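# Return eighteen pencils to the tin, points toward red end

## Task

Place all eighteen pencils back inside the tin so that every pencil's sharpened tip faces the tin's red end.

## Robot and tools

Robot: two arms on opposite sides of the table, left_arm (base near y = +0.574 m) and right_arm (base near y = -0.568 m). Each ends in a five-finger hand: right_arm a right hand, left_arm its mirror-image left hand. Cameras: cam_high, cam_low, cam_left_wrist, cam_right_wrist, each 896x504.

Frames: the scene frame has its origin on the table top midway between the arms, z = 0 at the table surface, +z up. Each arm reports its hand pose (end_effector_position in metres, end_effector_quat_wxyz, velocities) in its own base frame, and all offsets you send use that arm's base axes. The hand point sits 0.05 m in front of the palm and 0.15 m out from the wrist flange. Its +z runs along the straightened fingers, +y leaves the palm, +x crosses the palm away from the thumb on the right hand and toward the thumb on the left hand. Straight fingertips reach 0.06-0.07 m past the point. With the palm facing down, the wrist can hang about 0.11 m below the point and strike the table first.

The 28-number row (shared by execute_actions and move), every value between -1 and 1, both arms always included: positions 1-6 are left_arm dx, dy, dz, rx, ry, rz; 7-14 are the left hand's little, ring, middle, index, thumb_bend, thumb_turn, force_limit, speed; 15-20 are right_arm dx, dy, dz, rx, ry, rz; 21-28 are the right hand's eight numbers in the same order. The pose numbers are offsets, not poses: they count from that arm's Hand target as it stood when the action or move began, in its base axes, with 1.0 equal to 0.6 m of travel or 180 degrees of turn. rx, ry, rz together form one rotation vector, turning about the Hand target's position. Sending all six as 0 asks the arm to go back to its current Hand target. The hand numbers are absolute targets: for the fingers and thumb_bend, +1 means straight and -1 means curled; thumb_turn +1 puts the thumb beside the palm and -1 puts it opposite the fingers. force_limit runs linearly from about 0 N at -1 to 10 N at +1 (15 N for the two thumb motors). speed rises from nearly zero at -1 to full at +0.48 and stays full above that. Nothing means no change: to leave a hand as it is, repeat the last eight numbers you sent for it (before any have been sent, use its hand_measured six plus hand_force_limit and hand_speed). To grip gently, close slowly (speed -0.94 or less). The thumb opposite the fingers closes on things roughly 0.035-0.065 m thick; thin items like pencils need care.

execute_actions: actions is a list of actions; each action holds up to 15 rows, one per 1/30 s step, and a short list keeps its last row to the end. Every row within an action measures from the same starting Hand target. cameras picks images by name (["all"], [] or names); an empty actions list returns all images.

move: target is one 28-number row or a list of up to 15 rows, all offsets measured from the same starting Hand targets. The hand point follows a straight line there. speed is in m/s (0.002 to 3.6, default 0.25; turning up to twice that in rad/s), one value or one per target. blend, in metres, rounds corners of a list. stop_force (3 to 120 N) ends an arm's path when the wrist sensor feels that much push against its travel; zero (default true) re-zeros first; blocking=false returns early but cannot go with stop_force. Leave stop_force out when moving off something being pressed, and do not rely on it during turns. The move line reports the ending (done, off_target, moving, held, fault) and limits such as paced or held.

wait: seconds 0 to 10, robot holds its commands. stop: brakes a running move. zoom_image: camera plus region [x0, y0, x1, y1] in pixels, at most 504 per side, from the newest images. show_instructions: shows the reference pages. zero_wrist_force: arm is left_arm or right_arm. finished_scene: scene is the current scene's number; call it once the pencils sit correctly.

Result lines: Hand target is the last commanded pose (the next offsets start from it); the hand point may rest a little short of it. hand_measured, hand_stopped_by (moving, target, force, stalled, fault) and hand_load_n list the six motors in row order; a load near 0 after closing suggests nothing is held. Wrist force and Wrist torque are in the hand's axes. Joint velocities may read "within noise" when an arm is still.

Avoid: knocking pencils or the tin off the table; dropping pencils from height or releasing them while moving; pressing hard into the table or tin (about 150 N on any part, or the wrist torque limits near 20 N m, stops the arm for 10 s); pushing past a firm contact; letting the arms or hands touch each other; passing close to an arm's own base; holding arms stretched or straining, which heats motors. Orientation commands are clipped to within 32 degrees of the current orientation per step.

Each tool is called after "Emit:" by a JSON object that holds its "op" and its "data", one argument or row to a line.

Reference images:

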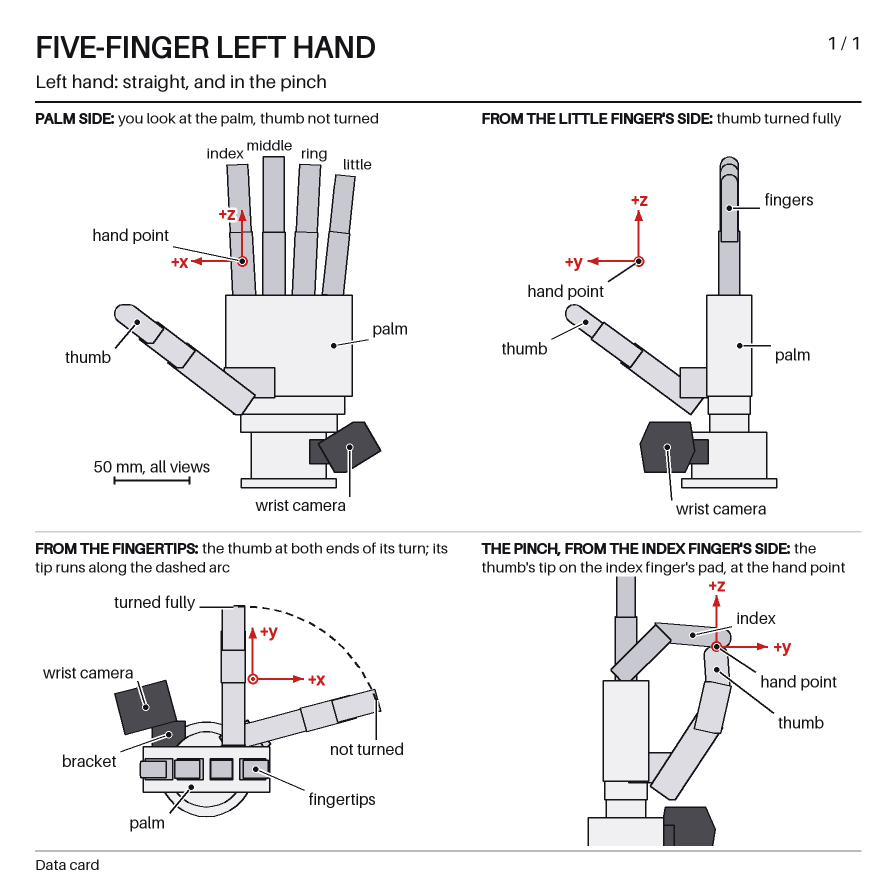

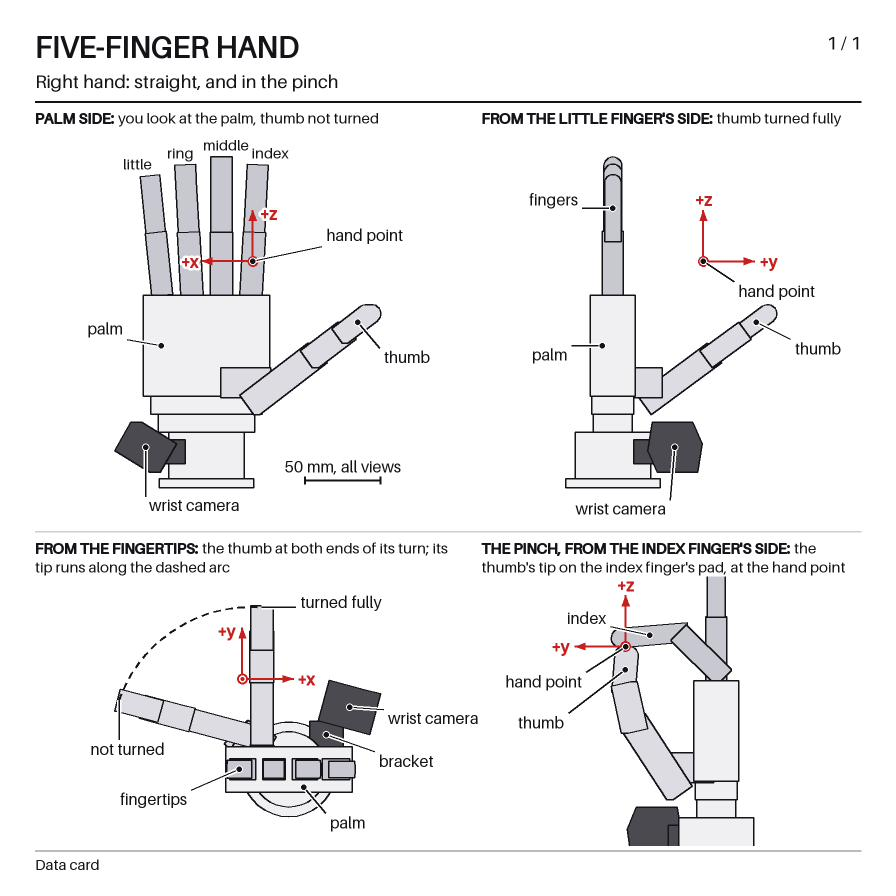

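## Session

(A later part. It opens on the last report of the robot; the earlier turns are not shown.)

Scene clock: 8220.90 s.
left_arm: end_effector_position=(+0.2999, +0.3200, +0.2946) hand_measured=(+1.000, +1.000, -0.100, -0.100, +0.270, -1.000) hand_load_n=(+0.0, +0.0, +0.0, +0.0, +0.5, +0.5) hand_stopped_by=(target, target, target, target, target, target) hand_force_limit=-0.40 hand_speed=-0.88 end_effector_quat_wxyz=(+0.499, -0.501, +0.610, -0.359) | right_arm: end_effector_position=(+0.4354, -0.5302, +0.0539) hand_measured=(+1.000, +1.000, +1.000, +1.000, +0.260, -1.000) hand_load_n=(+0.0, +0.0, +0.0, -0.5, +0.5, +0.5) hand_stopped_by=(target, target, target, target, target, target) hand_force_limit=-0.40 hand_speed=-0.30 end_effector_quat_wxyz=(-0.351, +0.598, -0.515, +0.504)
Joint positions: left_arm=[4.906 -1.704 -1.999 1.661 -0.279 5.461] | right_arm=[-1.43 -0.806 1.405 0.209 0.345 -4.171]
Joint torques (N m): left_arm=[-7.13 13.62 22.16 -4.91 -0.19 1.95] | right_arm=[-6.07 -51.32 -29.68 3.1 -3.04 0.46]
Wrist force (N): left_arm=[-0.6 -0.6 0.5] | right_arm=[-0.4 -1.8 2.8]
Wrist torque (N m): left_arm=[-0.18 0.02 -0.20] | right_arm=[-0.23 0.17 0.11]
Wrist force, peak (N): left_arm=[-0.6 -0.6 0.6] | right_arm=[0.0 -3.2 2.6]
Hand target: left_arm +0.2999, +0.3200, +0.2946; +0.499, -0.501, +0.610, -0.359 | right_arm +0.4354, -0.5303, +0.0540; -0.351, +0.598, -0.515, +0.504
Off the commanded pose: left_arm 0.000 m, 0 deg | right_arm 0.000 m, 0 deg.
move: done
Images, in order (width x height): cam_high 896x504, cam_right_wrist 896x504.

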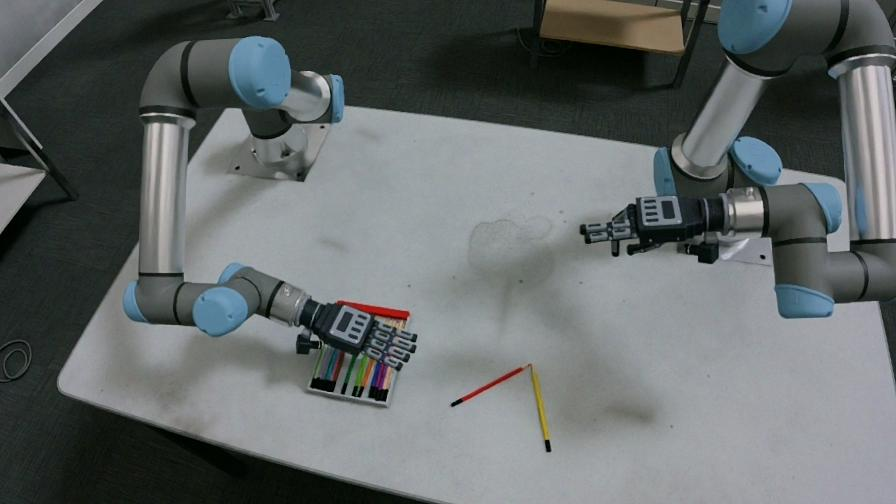

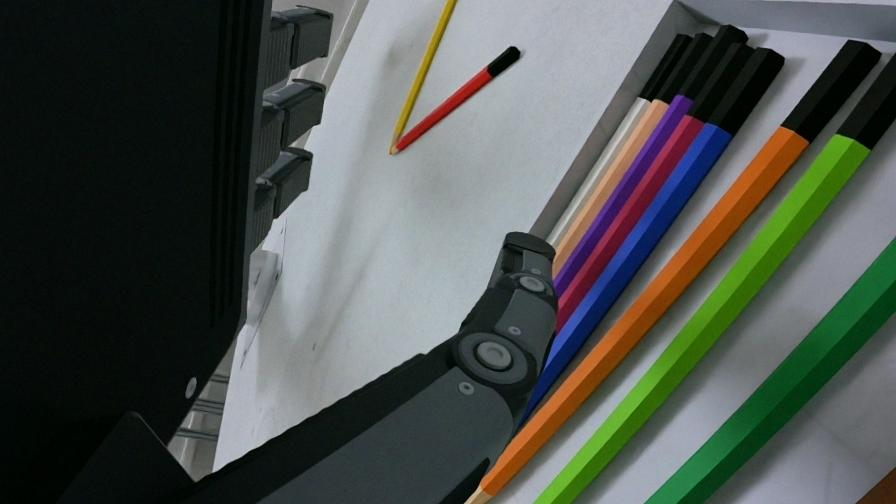

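Emit:
{"op": "move", "data": {
  "target": [
    [0,0,0,0,0,0,1,1,-0.1,-0.1,0.27,-1,-0.4,-0.88,0.0033,0,0,0,0,0,1,1,1,1,0.26,-1,-0.4,-0.3],
    [0,0,0,0,0,0,1,1,-0.1,-0.1,0.27,-1,-0.4,-0.88,0.0033,0,-0.0592,0,0,0,1,1,1,1,0.26,-1,-0.4,-0.3]
  ],
  "speed": [0.03,0.02],
  "stop_force": 5,
  "cameras": ["cam_high","cam_right_wrist"]
}}

Emit:
{"op": "zoom_image", "data": {
  "camera": "cam_right_wrist",
  "region": [392, 0, 896, 504]
}}

Emit:
{"op": "zoom_image", "data": {
  "camera": "cam_high",
  "region": [290, 285, 420, 415]
}}

Scene clock: 8240.20 s.
left_arm: end_effector_position=(+0.2999, +0.3200, +0.2946) hand_measured=(+1.000, +1.000, -0.100, -0.100, +0.270, -1.000) hand_load_n=(+0.0, +0.0, +0.0, +0.0, +0.0, +0.0) hand_stopped_by=(target, target, target, target, target, target) hand_force_limit=-0.40 hand_speed=-0.88 end_effector_quat_wxyz=(+0.499, -0.501, +0.610, -0.359) | right_arm: end_effector_position=(+0.4374, -0.5303, +0.0227) hand_measured=(+1.000, +1.000, +1.000, +1.000, +0.258, -1.000) hand_load_n=(-0.5, +0.0, +0.0, +0.0, -2.5, -1.0) hand_stopped_by=(target, target, target, target, target, target) hand_force_limit=-0.40 hand_speed=-0.30 end_effector_quat_wxyz=(-0.351, +0.598, -0.515, +0.504)
Joint positions: left_arm=[4.906 -1.704 -1.999 1.661 -0.279 5.461] | right_arm=[-1.427 -0.762 1.417 0.147 0.347 -4.164]
Joint torques (N m): left_arm=[-6.65 12.5 22.28 -5 -0.2 2] | right_arm=[-8.53 -52.03 -28.28 0.27 1.85 -1.19]
Wrist force (N): left_arm=[-0.3 -0.5 0.2] | right_arm=[0.6 -4.9 2.9]
Wrist torque (N m): left_arm=[-0.15 -0.02 -0.18] | right_arm=[-0.38 0.18 0.08]
Wrist force, peak (N): left_arm=[-0.6 -0.9 0.6] | right_arm=[1.9 -10.5 2.1]
Hand target: left_arm +0.2999, +0.3200, +0.2946; +0.499, -0.501, +0.610, -0.359 | right_arm +0.4374, -0.5303, +0.0227; -0.351, +0.598, -0.515, +0.504 (not the last commanded pose)
Off the commanded pose: left_arm 0.000 m, 0 deg | right_arm 0.004 m, 0 deg.
move: contact (right_arm); path passed 1 of 2 targets
Images, in order (width x height): cam_high 896x504, cam_right_wrist 896x504.

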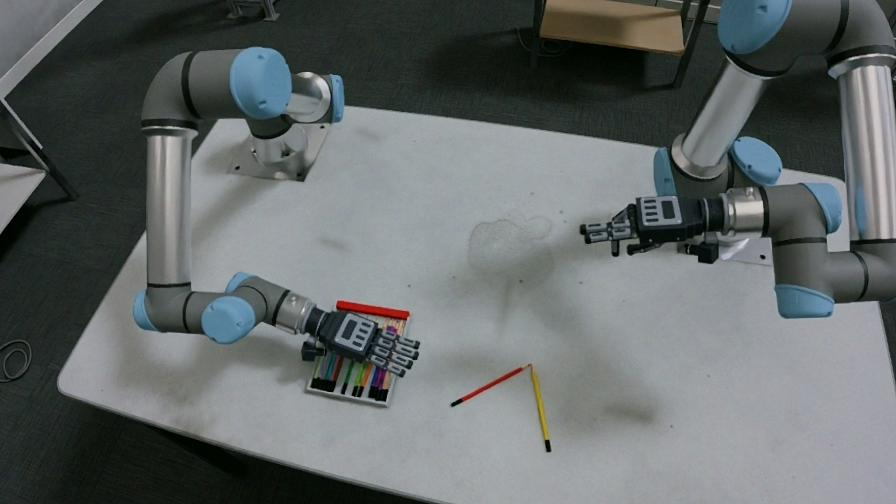

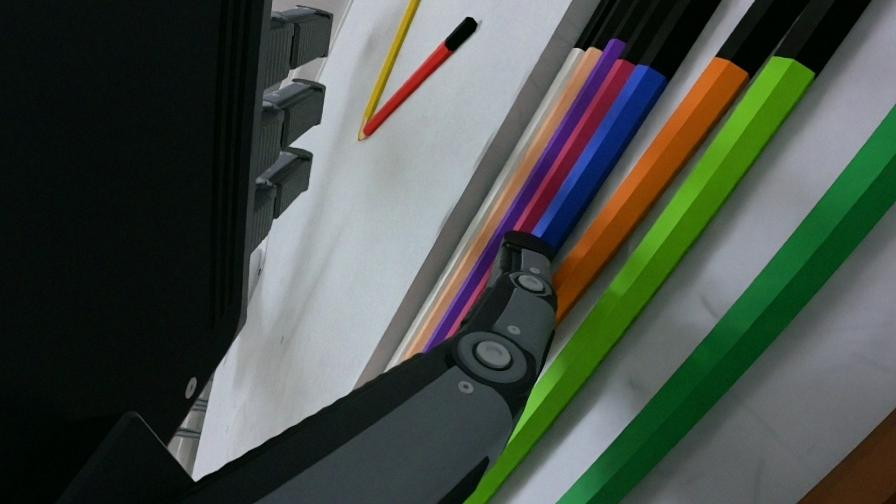

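Scaled by 1.000.

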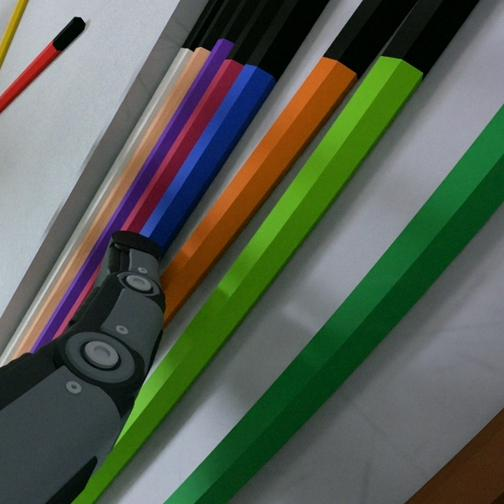

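Scaled by 3.877 from the camera's 896x504 image, which has a finer 1280x720 frame.

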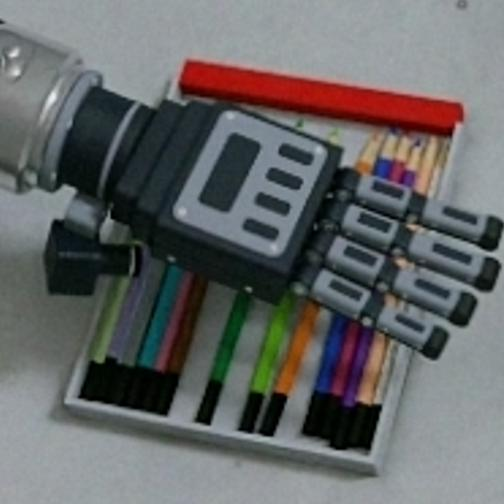

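Emit:
{"op": "move", "data": {
  "target": [
    [0,0,0,0,0,0,1,1,-0.1,-0.1,0.27,-1,-0.4,-0.88,0,0,0.01,0,0,0,1,1,1,1,0.26,-1,-0.4,-0.3],
    [0,0,0,0,0,0,1,1,-0.1,-0.1,0.27,-1,-0.4,-0.88,-0.0067,0,0.01,0,0,0,1,1,1,1,0.26,-1,-0.4,-0.3]
  ],
  "speed": 0.03
}}

Emit:
{"op": "move", "data": {
  "target": [0,0,0,0,0,0,1,1,-0.1,-0.1,0.27,-1,-0.4,-0.88,0,0,-0.0167,0,0,0,1,1,1,1,0.26,-1,-0.4,-0.3],
  "speed": 0.015,
  "stop_force": 5,
  "cameras": ["cam_high","cam_right_wrist"]
}}

Emit:
{"op": "zoom_image", "data": {
  "camera": "cam_right_wrist",
  "region": [392, 0, 896, 504]
}}

Scene clock: 8252.70 s.
left_arm: end_effector_position=(+0.2999, +0.3200, +0.2946) hand_measured=(+1.000, +1.000, -0.100, -0.100, +0.270, -1.000) hand_load_n=(+0.0, +0.0, +0.0, +0.0, +0.0, +0.0) hand_stopped_by=(target, target, target, target, target, target) hand_force_limit=-0.40 hand_speed=-0.88 end_effector_quat_wxyz=(+0.499, -0.501, +0.610, -0.359) | right_arm: end_effector_position=(+0.4333, -0.5302, +0.0287) hand_measured=(+1.000, +1.000, +1.000, +1.000, +0.260, -1.000) hand_load_n=(+0.0, +0.0, +0.0, +0.0, +0.0, +0.0) hand_stopped_by=(target, target, target, target, target, target) hand_force_limit=-0.40 hand_speed=-0.30 end_effector_quat_wxyz=(-0.352, +0.598, -0.515, +0.504) end_effector_velocity=(+0.001, +0.000, +0.000) end_effector_angular_velocity=(+0.000, +0.000, +0.000)
Joint positions: left_arm=[4.906 -1.704 -1.999 1.661 -0.279 5.461] | right_arm=[-1.434 -0.77 1.418 0.169 0.342 -4.18]
Joint velocities: left_arm=[within noise] | right_arm=[0.002 0 0 -0.005 0.001 0.005]
Joint torques (N m): left_arm=[-6.78 12.27 22.36 -4.9 -0.27 1.97] | right_arm=[6.83 -36.59 -24 -0.58 0.83 0.8]
Wrist force (N): left_arm=[-0.6 -0.6 0.5] | right_arm=[-0.1 -1.8 2.7]
Wrist torque (N m): left_arm=[-0.18 0.02 -0.20] | right_arm=[-0.24 0.16 0.23]
Wrist force, peak (N): left_arm=[-0.7 -0.9 0.6] | right_arm=[0.8 -5.3 2.9]
Hand target: left_arm +0.2999, +0.3200, +0.2946; +0.499, -0.501, +0.610, -0.359 | right_arm +0.4334, -0.5303, +0.0287; -0.351, +0.598, -0.515, +0.504
Off the commanded pose: left_arm 0.000 m, 0 deg | right_arm 0.000 m, 0 deg.
move: done

Scene clock: 8254.23 s.
left_arm: end_effector_position=(+0.2999, +0.3200, +0.2946) hand_measured=(+1.000, +1.000, -0.100, -0.100, +0.270, -1.000) hand_load_n=(+0.0, +0.0, +0.0, +0.0, +0.0, +0.0) hand_stopped_by=(target, target, target, target, target, target) hand_force_limit=-0.40 hand_speed=-0.88 end_effector_quat_wxyz=(+0.499, -0.501, +0.610, -0.359) | right_arm: end_effector_position=(+0.4334, -0.5304, +0.0235) hand_measured=(+1.000, +1.000, +1.000, +1.000, +0.258, -1.000) hand_load_n=(+0.0, +0.0, +0.0, +0.0, -3.0, -1.0) hand_stopped_by=(target, target, target, target, target, target) hand_force_limit=-0.40 hand_speed=-0.30 end_effector_quat_wxyz=(-0.351, +0.598, -0.514, +0.504)
Joint positions: left_arm=[4.906 -1.704 -1.999 1.661 -0.279 5.461] | right_arm=[-1.434 -0.763 1.419 0.16 0.342 -4.18]
Joint torques (N m): left_arm=[-7.29 12.6 22.25 -4.92 -0.2 1.9] | right_arm=[6.66 -51.42 -28.35 3.23 1.49 -0.64]
Wrist force (N): left_arm=[-0.4 -0.4 0.6] | right_arm=[0.6 -6.2 1.2]
Wrist torque (N m): left_arm=[-0.16 0.01 -0.20] | right_arm=[-0.46 0.20 0.15]
Wrist force, peak (N): left_arm=[-0.3 -0.8 0.7] | right_arm=[1.2 -10.1 -0.4]
Hand target: left_arm +0.2999, +0.3200, +0.2946; +0.499, -0.501, +0.610, -0.359 | right_arm +0.4334, -0.5304, +0.0235; -0.351, +0.598, -0.514, +0.504 (not the last commanded pose)
Off the commanded pose: left_arm 0.000 m, 0 deg | right_arm 0.005 m, 0 deg.
move: contact (right_arm)
Images, in order (width x height): cam_high 896x504, cam_right_wrist 896x504.

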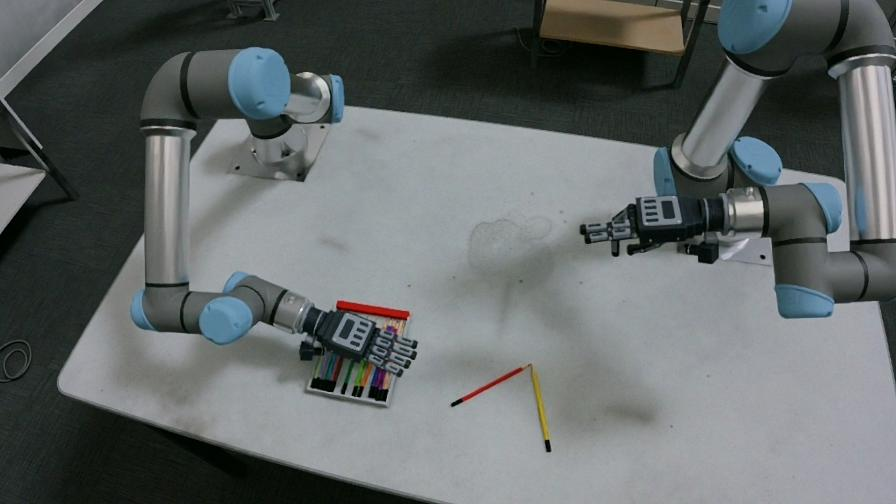

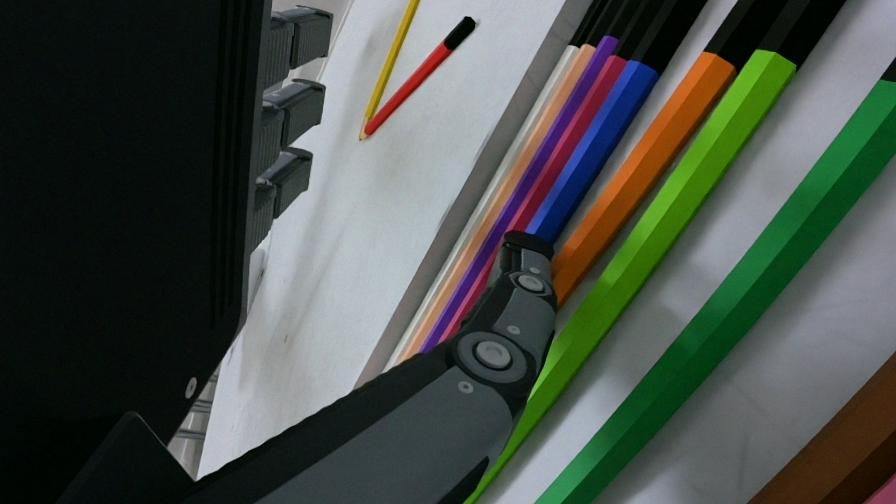

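Scaled by 1.000.

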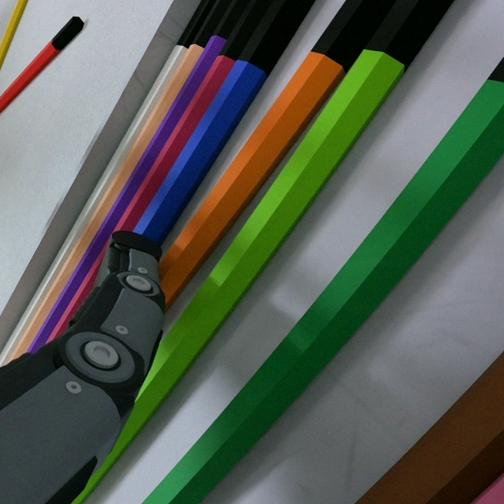

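Emit:
{"op": "move", "data": {
  "target": [0,0,0,0,0,0,1,1,-0.1,-0.1,0.27,-1,-0.4,-0.88,0,0,0.06,0,0,0,1,1,1,1,0.26,-1,-0.4,-0.3],
  "speed": 0.08,
  "cameras": ["cam_high","cam_right_wrist"]
}}

Emit:
{"op": "zoom_image", "data": {
  "camera": "cam_high",
  "region": [290, 285, 420, 415]
}}

Emit:
{"op": "zoom_image", "data": {
  "camera": "cam_right_wrist",
  "region": [300, 100, 804, 504]
}}

Scene clock: 8300.00 s.
left_arm: end_effector_position=(+0.2999, +0.3200, +0.2946) hand_measured=(+1.000, +1.000, -0.100, -0.100, +0.270, -1.000) hand_load_n=(+0.0, +0.0, +0.0, +0.0, +0.0, +0.0) hand_stopped_by=(target, target, target, target, target, target) hand_force_limit=-0.40 hand_speed=-0.88 end_effector_quat_wxyz=(+0.499, -0.501, +0.610, -0.359) | right_arm: end_effector_position=(+0.4334, -0.5305, +0.0596) hand_measured=(+1.000, +1.000, +1.000, +1.000, +0.260, -1.000) hand_load_n=(+0.0, +0.0, +0.0, +0.0, +0.0, +0.0) hand_stopped_by=(target, target, target, target, target, target) hand_force_limit=-0.40 hand_speed=-0.30 end_effector_quat_wxyz=(-0.351, +0.598, -0.514, +0.505)
Joint positions: left_arm=[4.906 -1.704 -1.999 1.661 -0.279 5.461] | right_arm=[-1.434 -0.813 1.403 0.226 0.342 -4.18]
Joint torques (N m): left_arm=[-6.76 12.2 22.25 -4.94 -0.22 1.92] | right_arm=[5.28 -36.57 -4.89 -0.35 0.86 -0.58]
Wrist force (N): left_arm=[-0.4 -0.6 0.5] | right_arm=[-0.3 -1.8 2.8]
Wrist torque (N m): left_arm=[-0.18 0.00 -0.19] | right_arm=[-0.23 0.15 0.21]
Wrist force, peak (N): left_arm=[-0.7 -0.7 0.6] | right_arm=[0.8 -6.3 1.1]
Hand target: left_arm +0.2999, +0.3200, +0.2946; +0.499, -0.501, +0.610, -0.359 | right_arm +0.4334, -0.5304, +0.0595; -0.351, +0.598, -0.514, +0.504
Off the commanded pose: left_arm 0.000 m, 0 deg | right_arm 0.000 m, 0 deg.
move: done
Images, in order (width x height): cam_high 896x504, cam_right_wrist 896x504.

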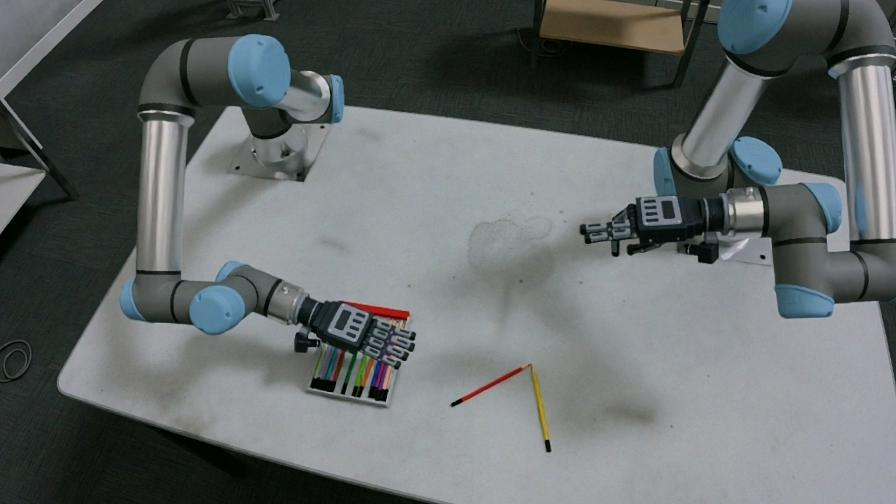

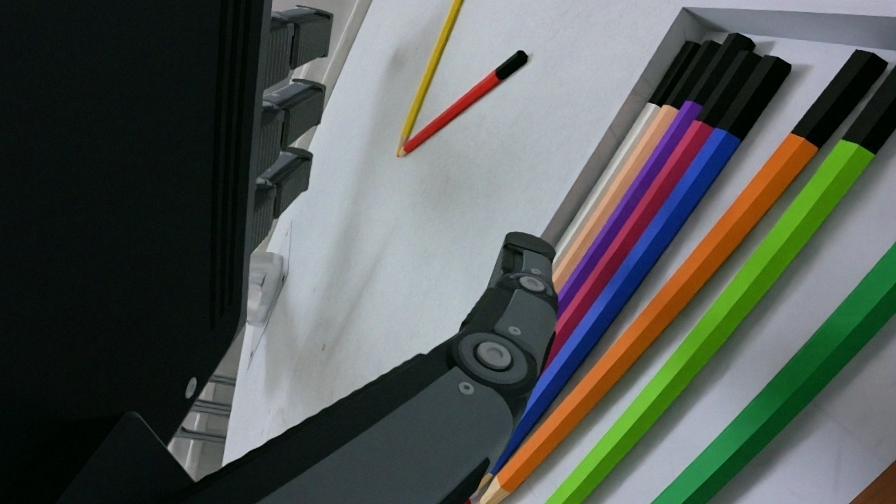

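Scaled by 3.877 from the camera's 896x504 image, which has a finer 1280x720 frame.

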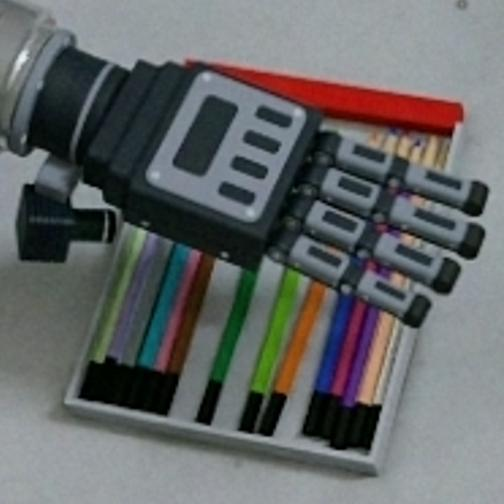

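Scaled by 1.000.

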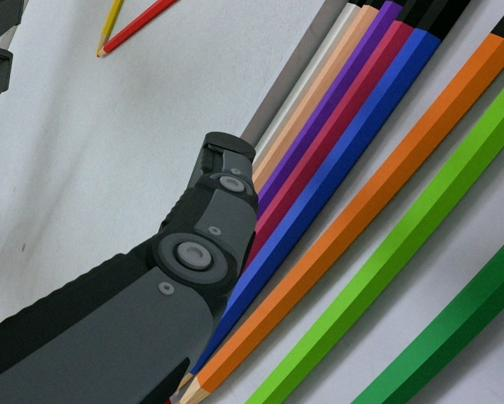

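Emit:
{"op": "move", "data": {
  "target": [0,0,0,0,0,0,1,1,-0.1,-0.1,0.27,-1,-0.4,-0.88,0.011,0,-0.0525,0,0,0,1,1,1,1,0.26,-1,-0.4,-0.3],
  "speed": 0.08,
  "cameras": ["cam_right_wrist"]
}}

Emit:
{"op": "zoom_image", "data": {
  "camera": "cam_right_wrist",
  "region": [420, 160, 672, 412]
}}

Scene clock: 8341.83 s.
left_arm: end_effector_position=(+0.2999, +0.3200, +0.2946) hand_measured=(+1.000, +1.000, -0.100, -0.100, +0.270, -1.000) hand_load_n=(+0.0, +0.0, +0.0, +0.0, +0.0, +0.0) hand_stopped_by=(target, target, target, target, target, target) hand_force_limit=-0.40 hand_speed=-0.88 end_effector_quat_wxyz=(+0.499, -0.501, +0.610, -0.359) | right_arm: end_effector_position=(+0.4400, -0.5303, +0.0279) hand_measured=(+1.000, +1.000, +1.000, +1.000, +0.260, -1.000) hand_load_n=(-0.5, +0.0, +0.0, +0.0, +0.0, +0.0) hand_stopped_by=(target, target, target, target, target, target) hand_force_limit=-0.40 hand_speed=-0.30 end_effector_quat_wxyz=(-0.351, +0.598, -0.515, +0.504)
Joint positions: left_arm=[4.906 -1.704 -1.999 1.661 -0.279 5.461] | right_arm=[-1.422 -0.77 1.414 0.149 0.35 -4.154]
Joint torques (N m): left_arm=[-7.02 12.68 22.19 -4.99 -0.2 1.94] | right_arm=[-8.75 -51.3 -12.45 3.24 -1.88 -1.05]
Wrist force (N): left_arm=[-0.4 -0.4 0.5] | right_arm=[-0.1 -2.1 2.6]
Wrist torque (N m): left_arm=[-0.15 0.01 -0.19] | right_arm=[-0.28 0.16 0.13]
Wrist force, peak (N): left_arm=[-0.6 -0.9 0.8] | right_arm=[-0.4 -2.7 2.6]
Hand target: left_arm +0.2999, +0.3200, +0.2946; +0.499, -0.501, +0.610, -0.359 | right_arm +0.4400, -0.5304, +0.0280; -0.351, +0.598, -0.514, +0.504
Off the commanded pose: left_arm 0.000 m, 0 deg | right_arm 0.000 m, 0 deg.
move: done
Images, in order (width x height): cam_right_wrist 896x504.

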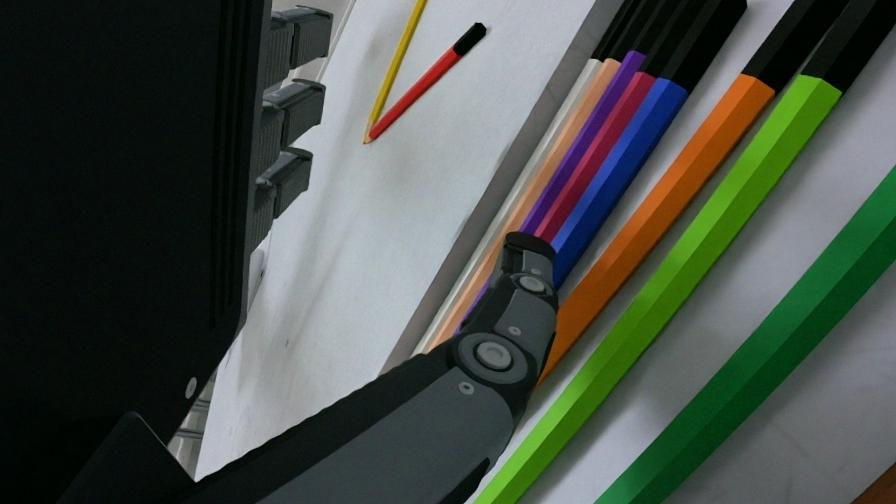

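Scaled by 2.000 from the camera's 896x504 image, which has a finer 1280x720 frame.

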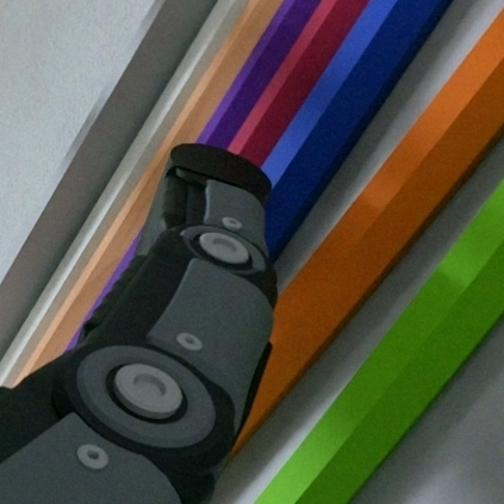

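Emit:
{"op": "move", "data": {
  "target": [
    [0,0,0,0,0,0,1,1,-0.1,-0.1,0.27,-1,-0.4,-0.88,0,0,0.095,0,0,0,1,1,1,1,0.26,-1,-0.4,-0.3],
    [0,0,0,0,0,0,1,1,-0.1,-0.1,0.27,-1,-0.4,-0.88,-0.0283,0,0.095,0,0,0,1,1,1,1,1,-1,-0.4,-0.3]
  ],
  "speed": 0.1,
  "cameras": ["cam_high","cam_right_wrist","cam_low"]
}}

Emit:
{"op": "zoom_image", "data": {
  "camera": "cam_low",
  "region": [300, 140, 552, 392]
}}

Scene clock: 8454.03 s.
left_arm: end_effector_position=(+0.2999, +0.3200, +0.2946) hand_measured=(+1.000, +1.000, -0.100, -0.100, +0.270, -1.000) hand_load_n=(+0.0, +0.0, +0.0, +0.0, +0.5, +0.0) hand_stopped_by=(target, target, target, target, target, target) hand_force_limit=-0.40 hand_speed=-0.88 end_effector_quat_wxyz=(+0.499, -0.501, +0.610, -0.359) | right_arm: end_effector_position=(+0.4230, -0.5304, +0.0850) hand_measured=(+1.000, +1.000, +1.000, +1.000, +1.000, -1.000) hand_load_n=(+0.0, +0.0, +0.0, +0.0, +0.0, +0.0) hand_stopped_by=(target, target, target, target, target, target) hand_force_limit=-0.40 hand_speed=-0.30 end_effector_quat_wxyz=(-0.351, +0.598, -0.514, +0.504)
Joint positions: left_arm=[4.906 -1.704 -1.999 1.661 -0.279 5.461] | right_arm=[-1.453 -0.844 1.394 0.307 0.329 -4.222]
Joint torques (N m): left_arm=[-7.02 12.82 22.05 -4.87 -0.12 2.02] | right_arm=[-7.76 -51.88 -6.68 2.73 1.43 -1.11]
Wrist force (N): left_arm=[-0.4 -0.6 0.5] | right_arm=[-0.8 -1.8 2.6]
Wrist torque (N m): left_arm=[-0.18 0.01 -0.19] | right_arm=[-0.18 0.25 0.19]
Wrist force, peak (N): left_arm=[-0.4 -0.8 0.8] | right_arm=[-0.4 -2.1 4.0]
Hand target: left_arm +0.2999, +0.3200, +0.2946; +0.499, -0.501, +0.610, -0.359 | right_arm +0.4230, -0.5304, +0.0850; -0.351, +0.598, -0.514, +0.504
Off the commanded pose: left_arm 0.000 m, 0 deg | right_arm 0.000 m, 0 deg.
move: done
Images, in order (width x height): cam_high 896x504, cam_low 896x504, cam_right_wrist 896x504.

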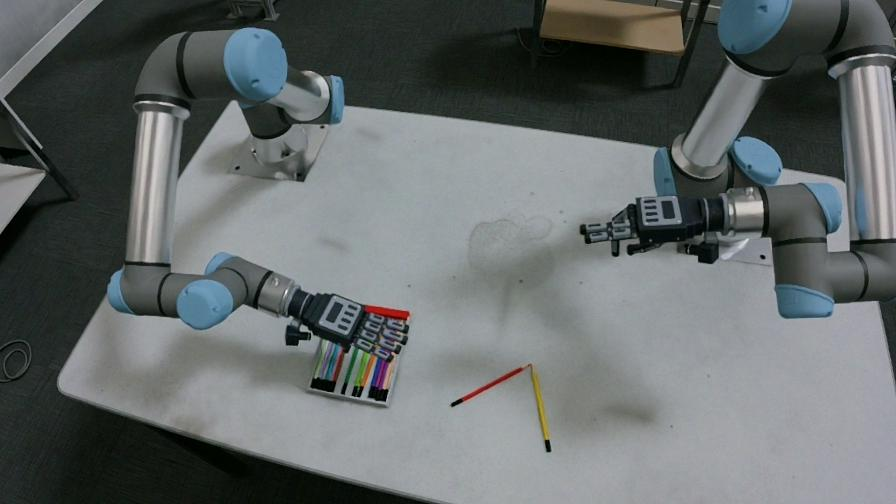

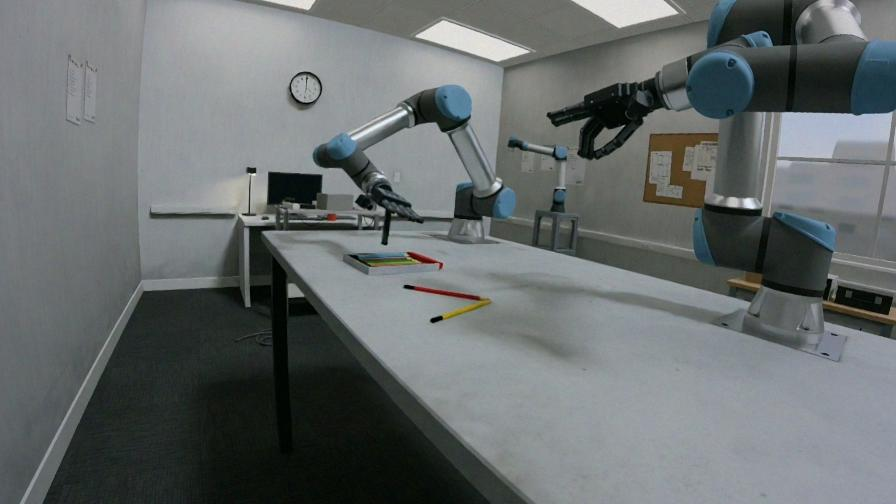

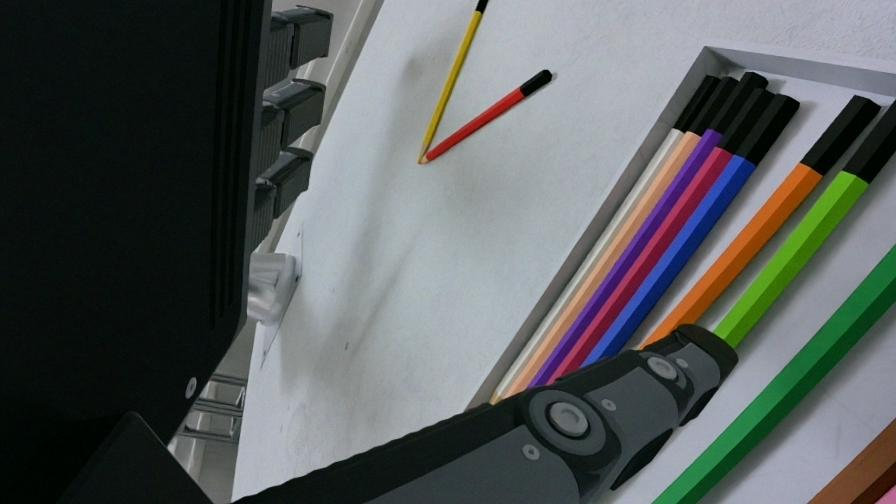

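Scaled by 2.000 from the camera's 896x504 image, which has a finer 1280x720 frame.

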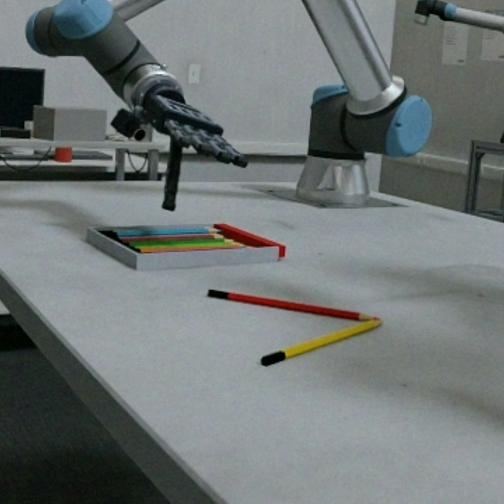

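Emit:
{"op": "move", "data": {
  "target": [0,0,0,0,0,0,1,1,-0.1,-0.1,0.27,-1,-0.4,-0.88,0.015,0,-0.045,0,0,0,1,1,1,1,1,-1,-0.4,-0.3],
  "speed": 0.1,
  "cameras": ["cam_right_wrist","cam_low"]
}}

Emit:
{"op": "zoom_image", "data": {
  "camera": "cam_right_wrist",
  "region": [560, 200, 812, 452]
}}

Emit:
{"op": "zoom_image", "data": {
  "camera": "cam_low",
  "region": [330, 200, 460, 290]
}}

Scene clock: 8479.60 s.
left_arm: end_effector_position=(+0.2999, +0.3200, +0.2946) hand_measured=(+1.000, +1.000, -0.100, -0.100, +0.270, -1.000) hand_load_n=(+0.0, +0.0, +0.0, +0.0, +0.0, +0.5) hand_stopped_by=(target, target, target, target, target, target) hand_force_limit=-0.40 hand_speed=-0.88 end_effector_quat_wxyz=(+0.499, -0.501, +0.610, -0.359) | right_arm: end_effector_position=(+0.4321, -0.5303, +0.0579) hand_measured=(+1.000, +1.000, +1.000, +1.000, +1.000, -1.000) hand_load_n=(+0.0, +0.0, +0.0, +0.0, +0.0, +0.0) hand_stopped_by=(target, target, target, target, target, target) hand_force_limit=-0.40 hand_speed=-0.30 end_effector_quat_wxyz=(-0.351, +0.598, -0.515, +0.504)
Joint positions: left_arm=[4.906 -1.704 -1.999 1.661 -0.279 5.461] | right_arm=[-1.436 -0.811 1.405 0.227 0.34 -4.185]
Joint torques (N m): left_arm=[-6.93 13.01 21.49 -4.96 -0.11 1.99] | right_arm=[-8.85 -51.95 -12.35 3.11 -2.65 -1.06]
Wrist force (N): left_arm=[-0.5 -0.5 0.4] | right_arm=[-0.5 -1.9 2.9]
Wrist torque (N m): left_arm=[-0.16 0.01 -0.19] | right_arm=[-0.23 0.20 0.10]
Wrist force, peak (N): left_arm=[-0.5 -0.9 0.6] | right_arm=[-0.7 -2.0 3.0]
Hand target: left_arm +0.2999, +0.3200, +0.2946; +0.499, -0.501, +0.610, -0.359 | right_arm +0.4320, -0.5304, +0.0580; -0.351, +0.598, -0.514, +0.504
Off the commanded pose: left_arm 0.000 m, 0 deg | right_arm 0.000 m, 0 deg.
move: done
Images, in order (width x height): cam_low 896x504, cam_right_wrist 896x504.

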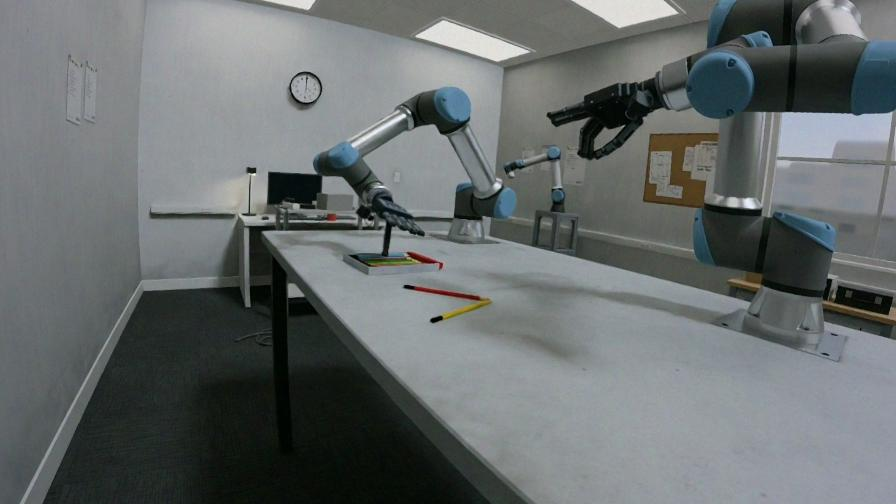

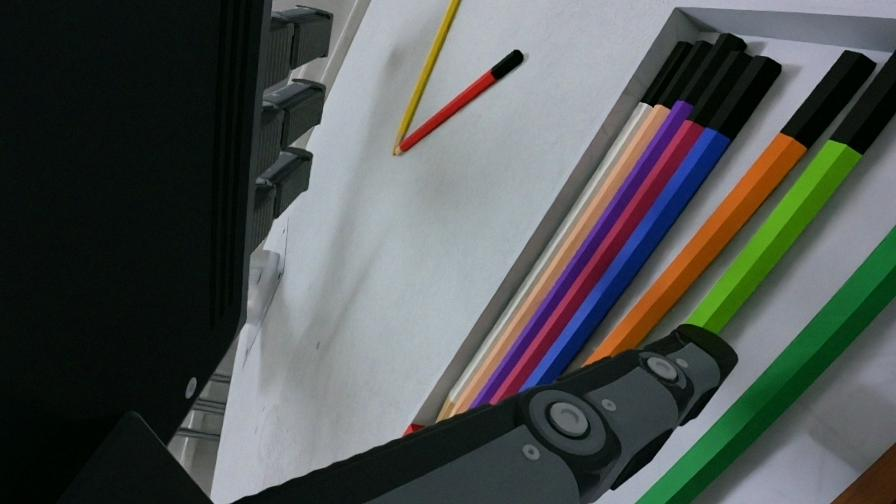

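Scaled by 2.000 from the camera's 896x504 image, which has a finer 1280x720 frame.

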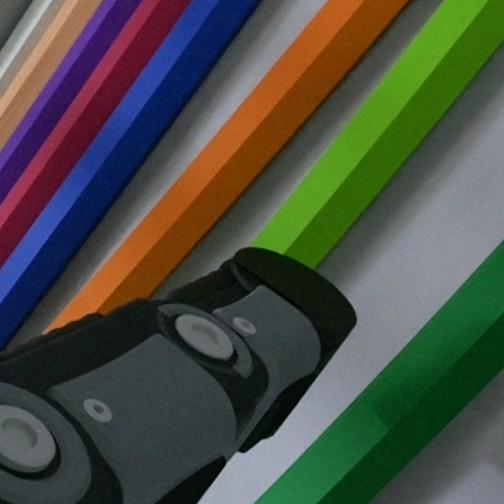

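Scaled by 3.877 from the camera's 896x504 image, which has a finer 1280x720 frame.

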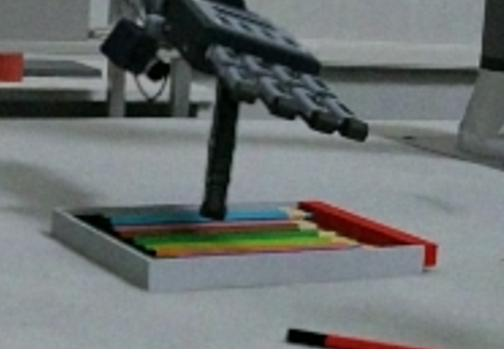

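Emit:
{"op": "move", "data": {
  "target": [0,0,0,0,0,0,1,1,-0.1,-0.1,0.27,-1,-0.4,-0.88,0.0067,0,-0.01,0,0,0,1,1,1,1,1,-1,-0.4,-0.3],
  "speed": 0.06,
  "stop_force": 3,
  "cameras": ["cam_right_wrist","cam_low"]
}}

Emit:
{"op": "zoom_image", "data": {
  "camera": "cam_right_wrist",
  "region": [560, 200, 812, 452]
}}

Emit:
{"op": "zoom_image", "data": {
  "camera": "cam_low",
  "region": [330, 200, 460, 290]
}}

Scene clock: 8492.37 s.
left_arm: end_effector_position=(+0.2999, +0.3200, +0.2946) hand_measured=(+1.000, +1.000, -0.100, -0.100, +0.270, -1.000) hand_load_n=(+0.0, +0.0, +0.0, +0.0, +0.0, +0.0) hand_stopped_by=(target, target, target, target, target, target) hand_force_limit=-0.40 hand_speed=-0.88 end_effector_quat_wxyz=(+0.499, -0.501, +0.610, -0.359) | right_arm: end_effector_position=(+0.4360, -0.5304, +0.0520) hand_measured=(+1.000, +1.000, +1.000, +1.000, +1.000, -1.000) hand_load_n=(+0.0, +0.0, +0.0, +0.0, +0.0, +0.0) hand_stopped_by=(target, target, target, target, target, target) hand_force_limit=-0.40 hand_speed=-0.30 end_effector_quat_wxyz=(-0.351, +0.598, -0.514, +0.504)
Joint positions: left_arm=[4.906 -1.704 -1.999 1.661 -0.279 5.461] | right_arm=[-1.429 -0.803 1.406 0.204 0.345 -4.169]
Joint torques (N m): left_arm=[-7.2 12.64 22.52 -4.98 -0.24 1.94] | right_arm=[-9.43 -53.32 -2.78 3.27 -3.58 -1.06]
Wrist force (N): left_arm=[-0.3 -0.8 0.4] | right_arm=[-0.3 -1.8 2.8]
Wrist torque (N m): left_arm=[-0.21 -0.01 -0.17] | right_arm=[-0.23 0.16 0.11]
Wrist force, peak (N): left_arm=[-0.5 -0.8 0.8] | right_arm=[-0.5 -2.0 3.0]
Hand target: left_arm +0.2999, +0.3200, +0.2946; +0.499, -0.501, +0.610, -0.359 | right_arm +0.4360, -0.5304, +0.0520; -0.351, +0.598, -0.514, +0.504
Off the commanded pose: left_arm 0.000 m, 0 deg | right_arm 0.000 m, 0 deg.
move: done
Images, in order (width x height): cam_low 896x504, cam_right_wrist 896x504.

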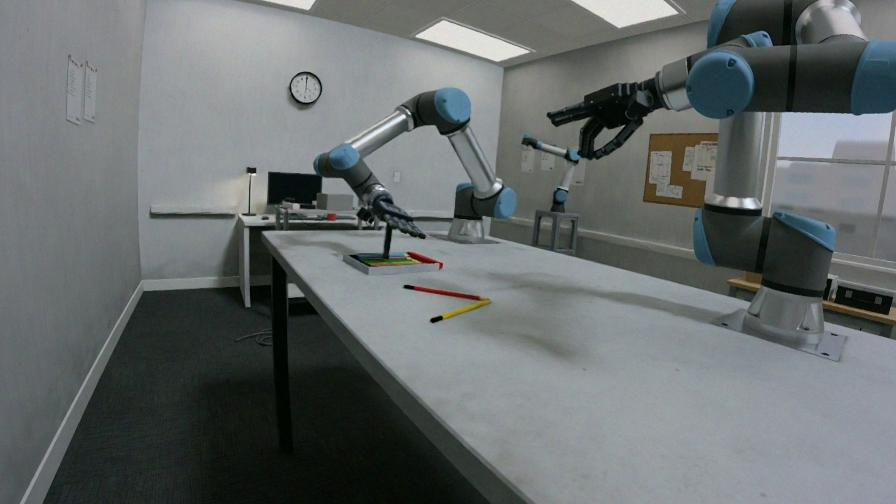

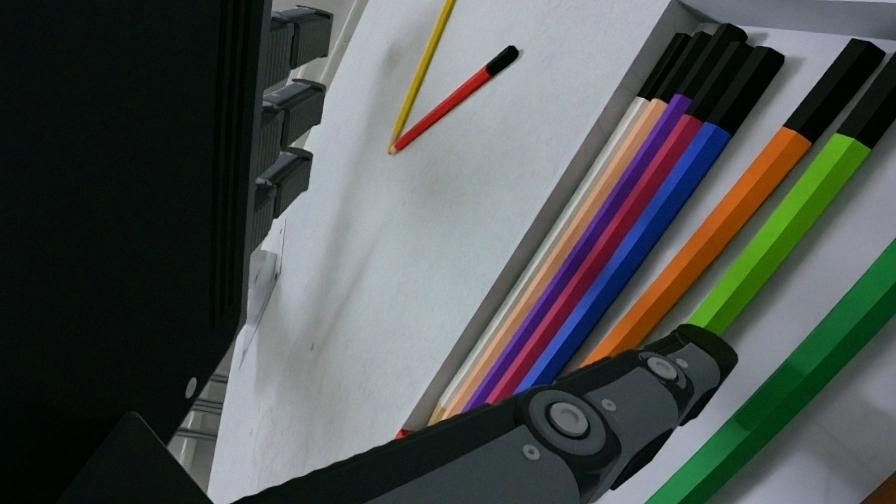

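Scaled by 2.000 from the camera's 896x504 image, which has a finer 1280x720 frame.

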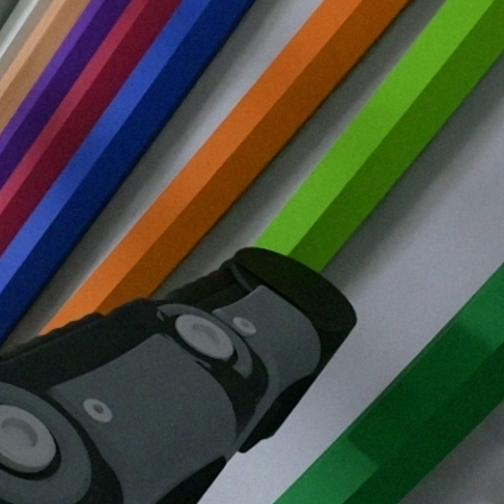

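Scaled by 3.877 from the camera's 896x504 image, which has a finer 1280x720 frame.

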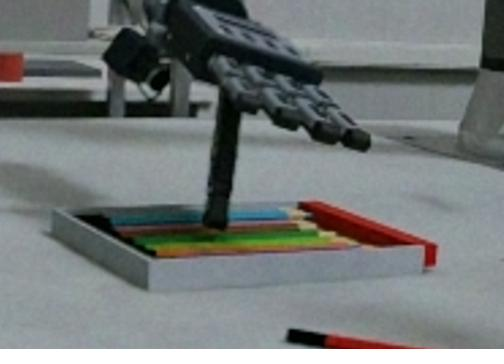

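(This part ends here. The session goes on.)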